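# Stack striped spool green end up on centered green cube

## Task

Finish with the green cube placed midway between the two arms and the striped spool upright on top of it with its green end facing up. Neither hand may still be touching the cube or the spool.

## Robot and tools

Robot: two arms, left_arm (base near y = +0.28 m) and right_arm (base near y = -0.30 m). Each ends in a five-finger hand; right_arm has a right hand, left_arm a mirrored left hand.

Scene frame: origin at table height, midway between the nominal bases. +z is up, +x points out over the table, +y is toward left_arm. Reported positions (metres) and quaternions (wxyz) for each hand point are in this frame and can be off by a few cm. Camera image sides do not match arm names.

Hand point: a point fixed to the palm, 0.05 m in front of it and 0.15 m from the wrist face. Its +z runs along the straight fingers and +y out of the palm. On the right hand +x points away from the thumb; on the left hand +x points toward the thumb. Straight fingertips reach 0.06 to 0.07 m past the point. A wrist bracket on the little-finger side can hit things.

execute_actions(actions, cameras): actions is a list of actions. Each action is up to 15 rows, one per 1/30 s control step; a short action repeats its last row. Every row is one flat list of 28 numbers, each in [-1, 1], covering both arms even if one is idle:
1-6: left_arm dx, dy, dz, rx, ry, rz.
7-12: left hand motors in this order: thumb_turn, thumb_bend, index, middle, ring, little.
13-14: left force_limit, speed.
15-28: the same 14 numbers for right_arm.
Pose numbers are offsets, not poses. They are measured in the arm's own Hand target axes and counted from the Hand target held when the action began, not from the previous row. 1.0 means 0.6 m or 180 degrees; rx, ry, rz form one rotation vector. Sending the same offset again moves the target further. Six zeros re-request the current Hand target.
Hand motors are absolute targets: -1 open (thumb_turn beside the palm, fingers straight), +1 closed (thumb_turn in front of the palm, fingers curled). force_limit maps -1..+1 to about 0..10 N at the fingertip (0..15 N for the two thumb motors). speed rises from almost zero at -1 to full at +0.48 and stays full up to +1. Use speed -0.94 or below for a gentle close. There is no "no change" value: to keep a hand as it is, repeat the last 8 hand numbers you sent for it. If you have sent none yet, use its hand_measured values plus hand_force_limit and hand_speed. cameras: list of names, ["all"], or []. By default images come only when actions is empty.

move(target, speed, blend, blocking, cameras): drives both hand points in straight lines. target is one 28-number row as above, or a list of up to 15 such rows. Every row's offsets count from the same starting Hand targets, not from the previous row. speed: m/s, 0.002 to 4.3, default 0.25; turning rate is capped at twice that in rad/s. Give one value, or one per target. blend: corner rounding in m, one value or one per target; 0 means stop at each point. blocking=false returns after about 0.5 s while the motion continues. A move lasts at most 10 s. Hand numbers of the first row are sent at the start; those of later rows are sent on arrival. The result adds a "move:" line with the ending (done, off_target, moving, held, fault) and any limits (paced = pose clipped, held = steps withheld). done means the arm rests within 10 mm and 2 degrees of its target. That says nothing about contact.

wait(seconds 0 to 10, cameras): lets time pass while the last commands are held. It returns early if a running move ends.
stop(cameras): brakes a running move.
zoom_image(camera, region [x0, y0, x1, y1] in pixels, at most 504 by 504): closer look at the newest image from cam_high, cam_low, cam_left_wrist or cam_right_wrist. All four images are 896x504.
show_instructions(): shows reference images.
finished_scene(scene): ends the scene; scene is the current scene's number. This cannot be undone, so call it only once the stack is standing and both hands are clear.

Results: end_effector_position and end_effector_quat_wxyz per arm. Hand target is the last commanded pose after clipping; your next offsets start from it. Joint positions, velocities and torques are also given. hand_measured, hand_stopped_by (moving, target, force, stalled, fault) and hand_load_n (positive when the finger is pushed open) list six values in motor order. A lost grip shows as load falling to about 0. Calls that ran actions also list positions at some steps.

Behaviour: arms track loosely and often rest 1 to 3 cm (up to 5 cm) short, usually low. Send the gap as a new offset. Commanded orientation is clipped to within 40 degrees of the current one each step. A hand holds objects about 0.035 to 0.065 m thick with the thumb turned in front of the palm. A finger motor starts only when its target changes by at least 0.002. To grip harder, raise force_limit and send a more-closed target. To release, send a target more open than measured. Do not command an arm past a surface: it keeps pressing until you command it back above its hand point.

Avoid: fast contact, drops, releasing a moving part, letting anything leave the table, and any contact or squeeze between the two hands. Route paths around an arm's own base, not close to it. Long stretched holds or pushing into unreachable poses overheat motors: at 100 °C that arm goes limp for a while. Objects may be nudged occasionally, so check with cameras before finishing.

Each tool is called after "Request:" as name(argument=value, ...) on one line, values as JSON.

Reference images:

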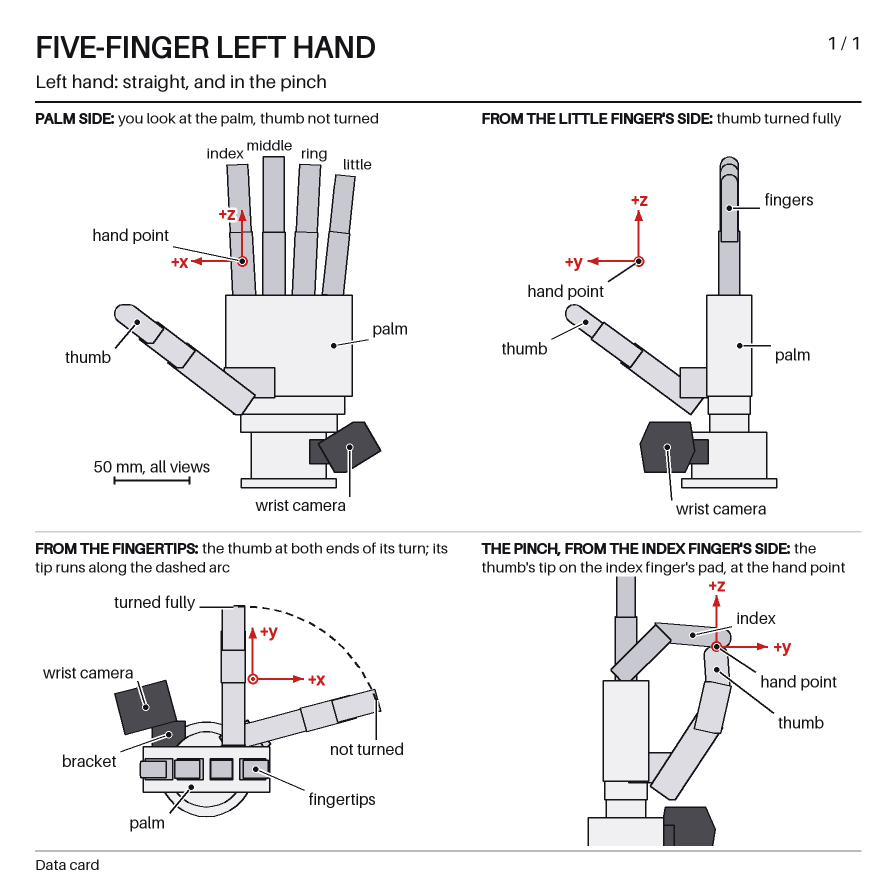

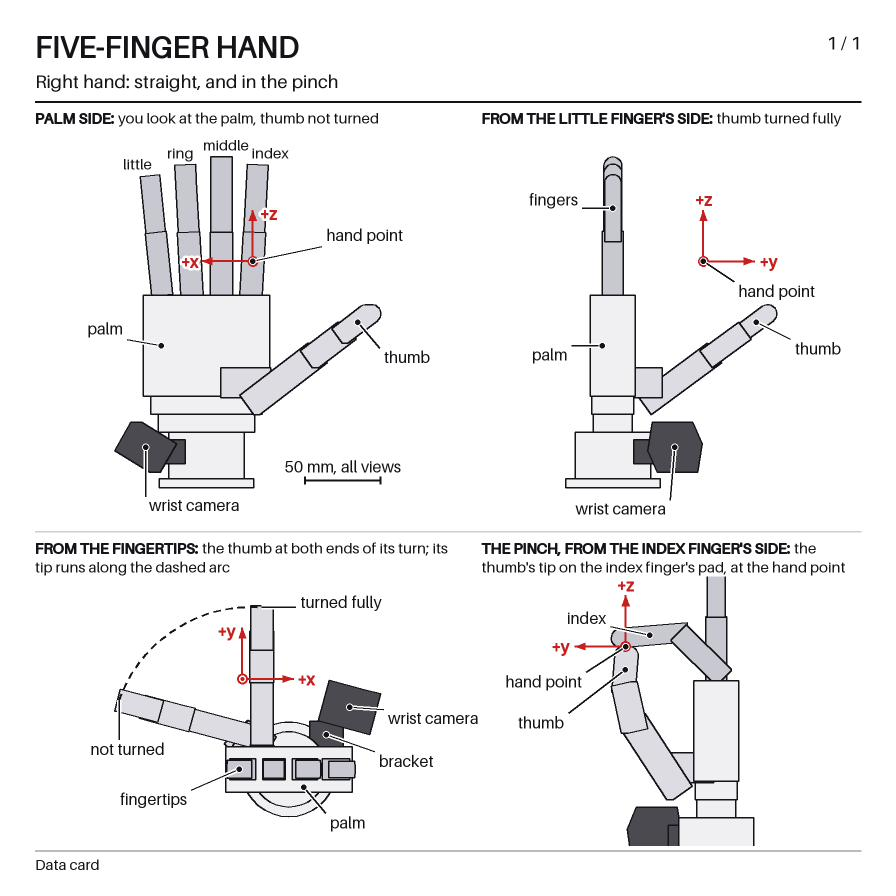

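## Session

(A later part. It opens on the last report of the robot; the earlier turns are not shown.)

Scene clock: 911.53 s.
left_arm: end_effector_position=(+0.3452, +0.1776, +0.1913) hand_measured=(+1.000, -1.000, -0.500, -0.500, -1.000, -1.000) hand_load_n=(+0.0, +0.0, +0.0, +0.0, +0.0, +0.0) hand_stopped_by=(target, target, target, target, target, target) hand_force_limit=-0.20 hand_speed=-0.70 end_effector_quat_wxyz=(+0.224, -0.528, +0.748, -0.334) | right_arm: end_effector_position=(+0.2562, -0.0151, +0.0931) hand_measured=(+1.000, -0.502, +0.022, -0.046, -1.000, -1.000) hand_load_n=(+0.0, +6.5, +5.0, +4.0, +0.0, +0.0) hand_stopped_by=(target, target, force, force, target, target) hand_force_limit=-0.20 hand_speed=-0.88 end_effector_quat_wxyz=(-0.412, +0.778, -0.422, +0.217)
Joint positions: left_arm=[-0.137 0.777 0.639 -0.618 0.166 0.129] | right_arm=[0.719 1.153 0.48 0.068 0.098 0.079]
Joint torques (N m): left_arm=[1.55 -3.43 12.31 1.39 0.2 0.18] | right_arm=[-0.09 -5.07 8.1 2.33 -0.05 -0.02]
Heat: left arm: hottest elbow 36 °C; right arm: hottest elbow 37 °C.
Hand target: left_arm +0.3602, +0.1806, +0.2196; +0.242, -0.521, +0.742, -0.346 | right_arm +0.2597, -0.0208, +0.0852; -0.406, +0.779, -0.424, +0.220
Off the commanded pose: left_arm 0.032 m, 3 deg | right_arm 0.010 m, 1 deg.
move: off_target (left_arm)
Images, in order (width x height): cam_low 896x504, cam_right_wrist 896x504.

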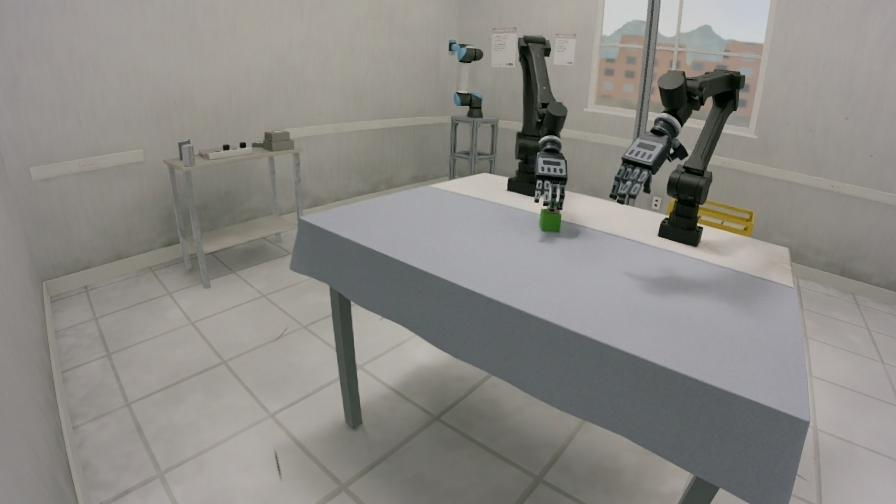

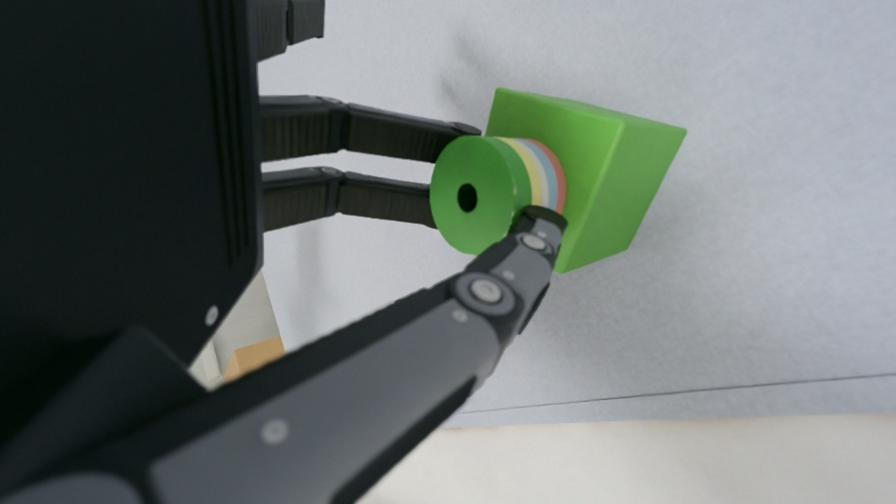

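Request:
move(target=[0,0,0,0,0,0,1,-1,-0.5,-0.5,-1,-1,-0.2,-0.7,0.006,0.0092,0.0067,0,0,0,1,-0.5,0.3,0.3,-1,-1,-0.2,-0.88], speed=0.05, cameras=["cam_low","cam_right_wrist"])

Request:
zoom_image(camera="cam_low", region=[530, 180, 590, 240])

Scene clock: 929.20 s.
left_arm: end_effector_position=(+0.3452, +0.1776, +0.1913) hand_measured=(+1.000, -1.000, -0.500, -0.500, -1.000, -1.000) hand_load_n=(+0.0, +0.0, +0.0, +0.0, +0.0, +0.0) hand_stopped_by=(target, target, target, target, target, target) hand_force_limit=-0.20 hand_speed=-0.70 end_effector_quat_wxyz=(+0.224, -0.528, +0.748, -0.334) | right_arm: end_effector_position=(+0.2600, -0.0151, +0.0922) hand_measured=(+1.000, -0.502, +0.022, -0.046, -1.000, -1.000) hand_load_n=(-0.5, +6.5, +5.0, +4.0, +0.0, +0.0) hand_stopped_by=(target, target, force, force, target, target) hand_force_limit=-0.20 hand_speed=-0.88 end_effector_quat_wxyz=(-0.419, +0.775, -0.421, +0.218)
Joint positions: left_arm=[-0.137 0.777 0.639 -0.618 0.166 0.129] | right_arm=[0.708 1.164 0.474 0.1 0.086 0.075]
Joint torques (N m): left_arm=[1.85 -3.08 12.34 1.42 0.2 0.17] | right_arm=[-0.21 -4.6 7.61 2.22 -0.01 -0.04]
Heat: left arm: hottest elbow 37 °C; right arm: hottest elbow 37 °C.
Hand target: left_arm +0.3602, +0.1806, +0.2196; +0.242, -0.521, +0.742, -0.346 | right_arm +0.2616, -0.0238, +0.0781; -0.406, +0.779, -0.424, +0.220
Off the commanded pose: left_arm 0.032 m, 3 deg | right_arm 0.016 m, 2 deg.
move: off_target (left_arm, right_arm)
Images, in order (width x height): cam_low 896x504, cam_right_wrist 896x504.

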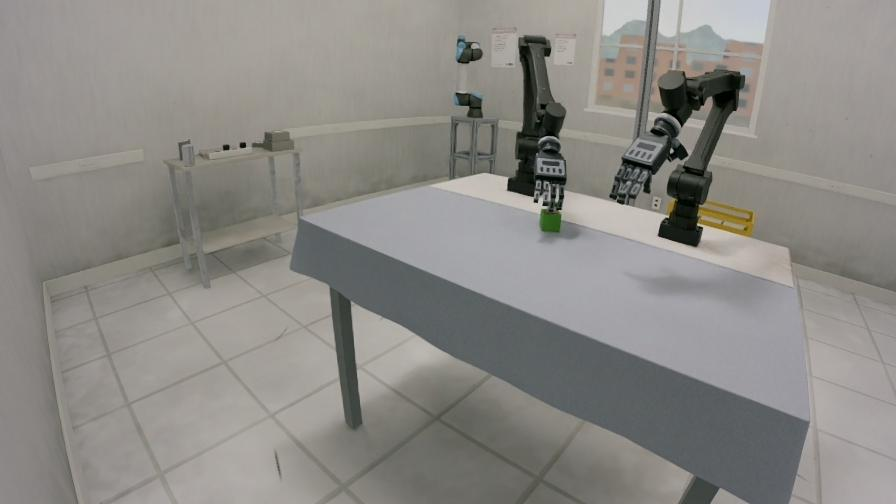

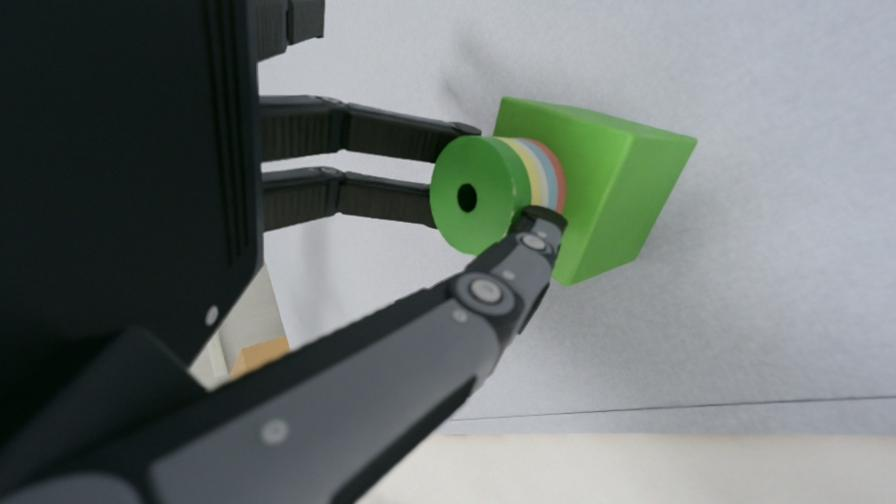

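Scaled by 8.400.

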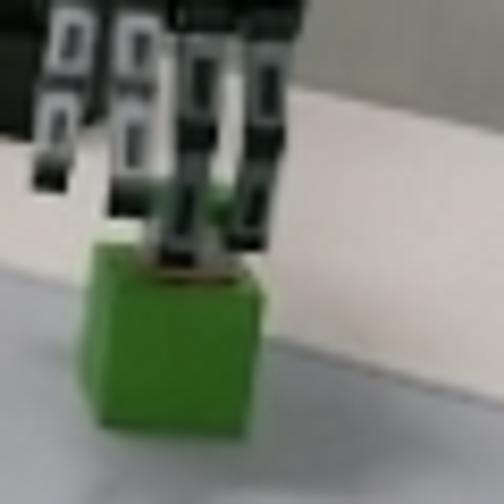

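Request:
move(target=[[0,0,0,0,0,0,1,-1,-0.5,-0.5,-1,-1,-0.2,-0.7,0,-0.0109,-0.0077,0,0,0,1,-0.5,0.3,0.3,-1,-1,-0.2,-0.88],[0,0,0,0,0,0,1,-1,-0.5,-0.5,-1,-1,-0.2,-0.7,0,-0.0109,-0.0077,0,0,0,1,-1,-0.5,-0.5,-1,-1,-0.2,-0.8]], speed=0.05, cameras=["cam_low","cam_right_wrist"])

Request:
zoom_image(camera="cam_low", region=[530, 180, 590, 240])

Scene clock: 946.97 s.
left_arm: end_effector_position=(+0.3452, +0.1776, +0.1913) hand_measured=(+1.000, -1.000, -0.500, -0.500, -1.000, -1.000) hand_load_n=(+0.0, +0.0, +0.0, +0.0, +0.0, +0.0) hand_stopped_by=(target, target, target, target, target, target) hand_force_limit=-0.20 hand_speed=-0.70 end_effector_quat_wxyz=(+0.224, -0.528, +0.748, -0.334) | right_arm: end_effector_position=(+0.2592, -0.0170, +0.0904) hand_measured=(+1.000, -1.000, -0.500, -0.500, -1.000, -1.000) hand_load_n=(+0.0, +0.0, +0.0, +0.0, +0.0, +0.0) hand_stopped_by=(target, target, target, target, target, target) hand_force_limit=-0.20 hand_speed=-0.80 end_effector_quat_wxyz=(-0.415, +0.777, -0.421, +0.218)
Joint positions: left_arm=[-0.137 0.777 0.639 -0.618 0.166 0.129] | right_arm=[0.706 1.164 0.474 0.091 0.086 0.072]
Joint torques (N m): left_arm=[1.49 -3.25 12.3 1.42 0.21 0.18] | right_arm=[-0.15 -6.12 8.62 1.42 0.01 -0.02]
Heat: left arm: hottest elbow 37 °C; right arm: hottest elbow 37 °C.
Hand target: left_arm +0.3602, +0.1806, +0.2196; +0.242, -0.521, +0.742, -0.346 | right_arm +0.2617, -0.0239, +0.0862; -0.406, +0.779, -0.424, +0.220
Off the commanded pose: left_arm 0.032 m, 3 deg | right_arm 0.008 m, 1 deg.
move: off_target (left_arm)
Images, in order (width x height): cam_low 896x504, cam_right_wrist 896x504.

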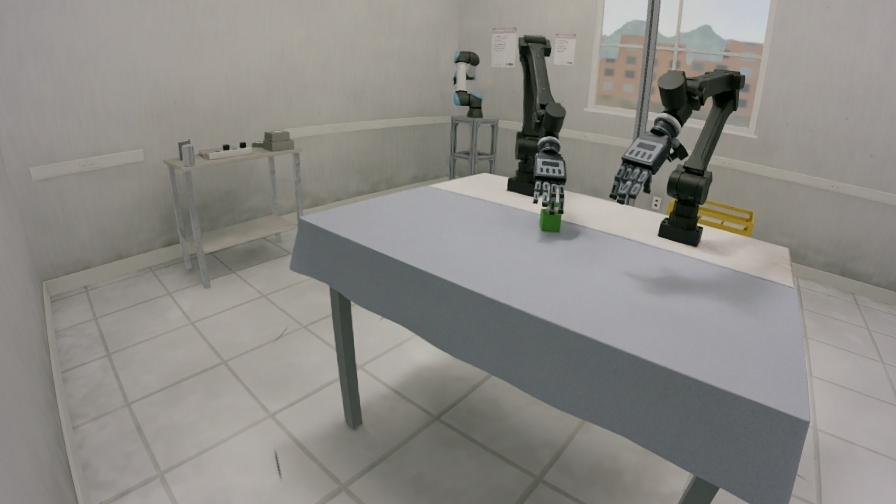

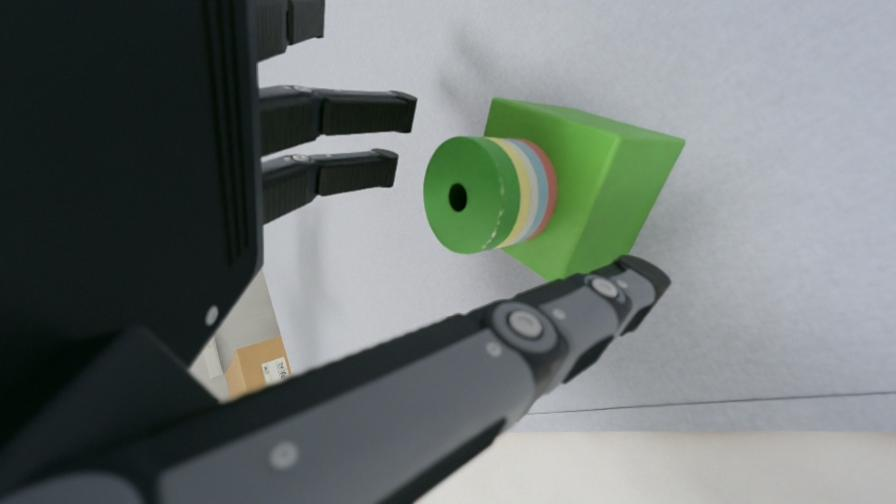

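Scaled by 8.400.

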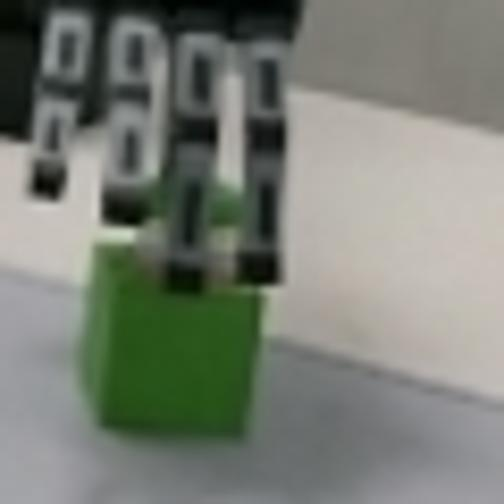

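Request:
move(target=[[0,0,0,0,0,0,1,-1,-0.5,-0.5,-1,-1,-0.2,-0.7,0,0,0,0,0,0,1,-1,-1,-1,-1,-1,-0.2,-0.5],[0,0,0,0,0,0,1,-1,-0.5,-0.5,-1,-1,-0.2,-0.7,0,-0.1832,-0.1162,0,0,0,1,-1,-1,-1,-1,-1,-0.2,-0.5],[0,0,0,0,0,0,1,-1,-0.5,-0.5,-1,-1,-0.2,-0.7,0,-0.0628,-0.2882,0,0,0,1,-1,-1,-1,-1,-1,-0.2,-0.5]], speed=[0.1,0.12,0.2], blend=[0,0.02,0], cameras=["cam_high","cam_low"])

Request:
zoom_image(camera="cam_low", region=[530, 180, 590, 240])

Request:
zoom_image(camera="cam_high", region=[310, 215, 380, 275])

Scene clock: 972.93 s.
left_arm: end_effector_position=(+0.3452, +0.1776, +0.1913) hand_measured=(+1.000, -1.000, -0.500, -0.500, -1.000, -1.000) hand_load_n=(+0.0, +0.0, +0.0, +0.0, +0.0, +0.0) hand_stopped_by=(target, target, target, target, target, target) hand_force_limit=-0.20 hand_speed=-0.70 end_effector_quat_wxyz=(+0.224, -0.528, +0.748, -0.334) | right_arm: end_effector_position=(+0.1672, -0.0902, +0.2190) hand_measured=(+1.000, -1.000, -1.000, -1.000, -1.000, -1.000) hand_load_n=(+0.0, +0.0, +0.0, +0.0, +0.0, +0.0) hand_stopped_by=(target, target, target, target, target, target) hand_force_limit=-0.20 hand_speed=-0.50 end_effector_quat_wxyz=(-0.406, +0.777, -0.424, +0.226)
Joint positions: left_arm=[-0.137 0.777 0.639 -0.618 0.166 0.129] | right_arm=[0.746 0.538 0.565 -0.637 0.14 0.09]
Joint torques (N m): left_arm=[1.49 -3.14 12.3 1.39 0.21 0.17] | right_arm=[2.2 -1.44 10.44 1.42 0.2 0.23]
Heat: left arm: hottest elbow 37 °C; right arm: hottest elbow 38 °C.
Hand target: left_arm +0.3602, +0.1806, +0.2196; +0.242, -0.521, +0.742, -0.346 | right_arm +0.1610, -0.0891, +0.2164; -0.406, +0.779, -0.424, +0.220
Off the commanded pose: left_arm 0.032 m, 3 deg | right_arm 0.007 m, 1 deg.
move: off_target (left_arm)
Images, in order (width x height): cam_high 896x504, cam_low 896x504.

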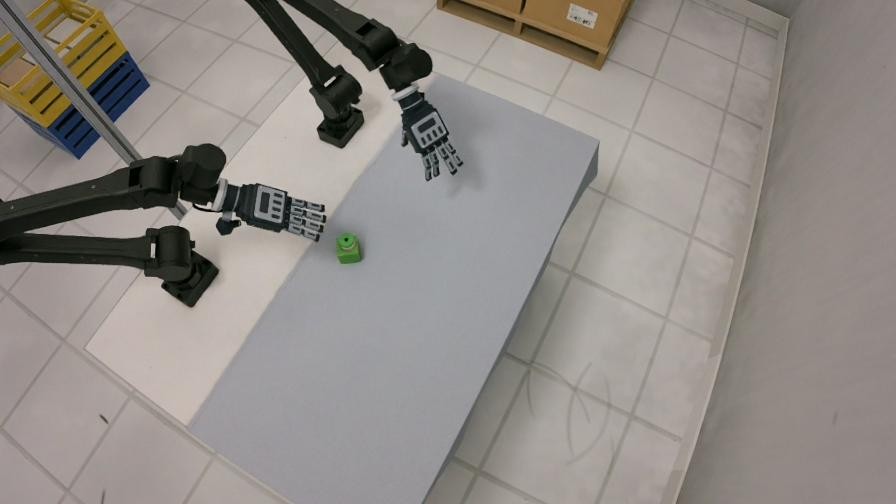

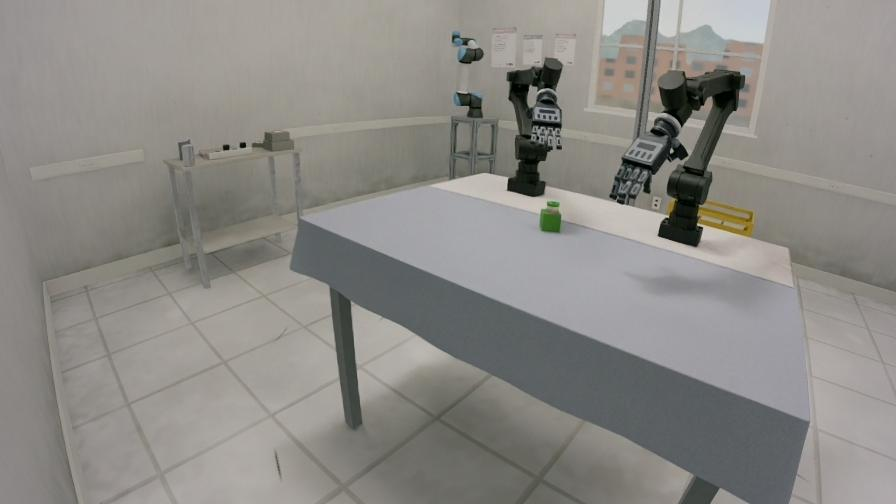

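Scaled by 8.400.

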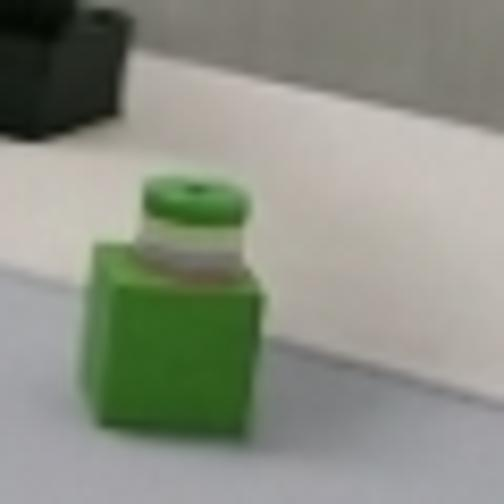

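Scaled by 7.200.

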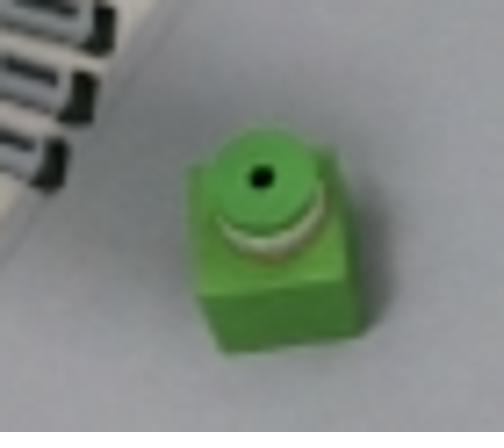

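Request:
finished_scene(scene=2)

The scene is finished: the task was done.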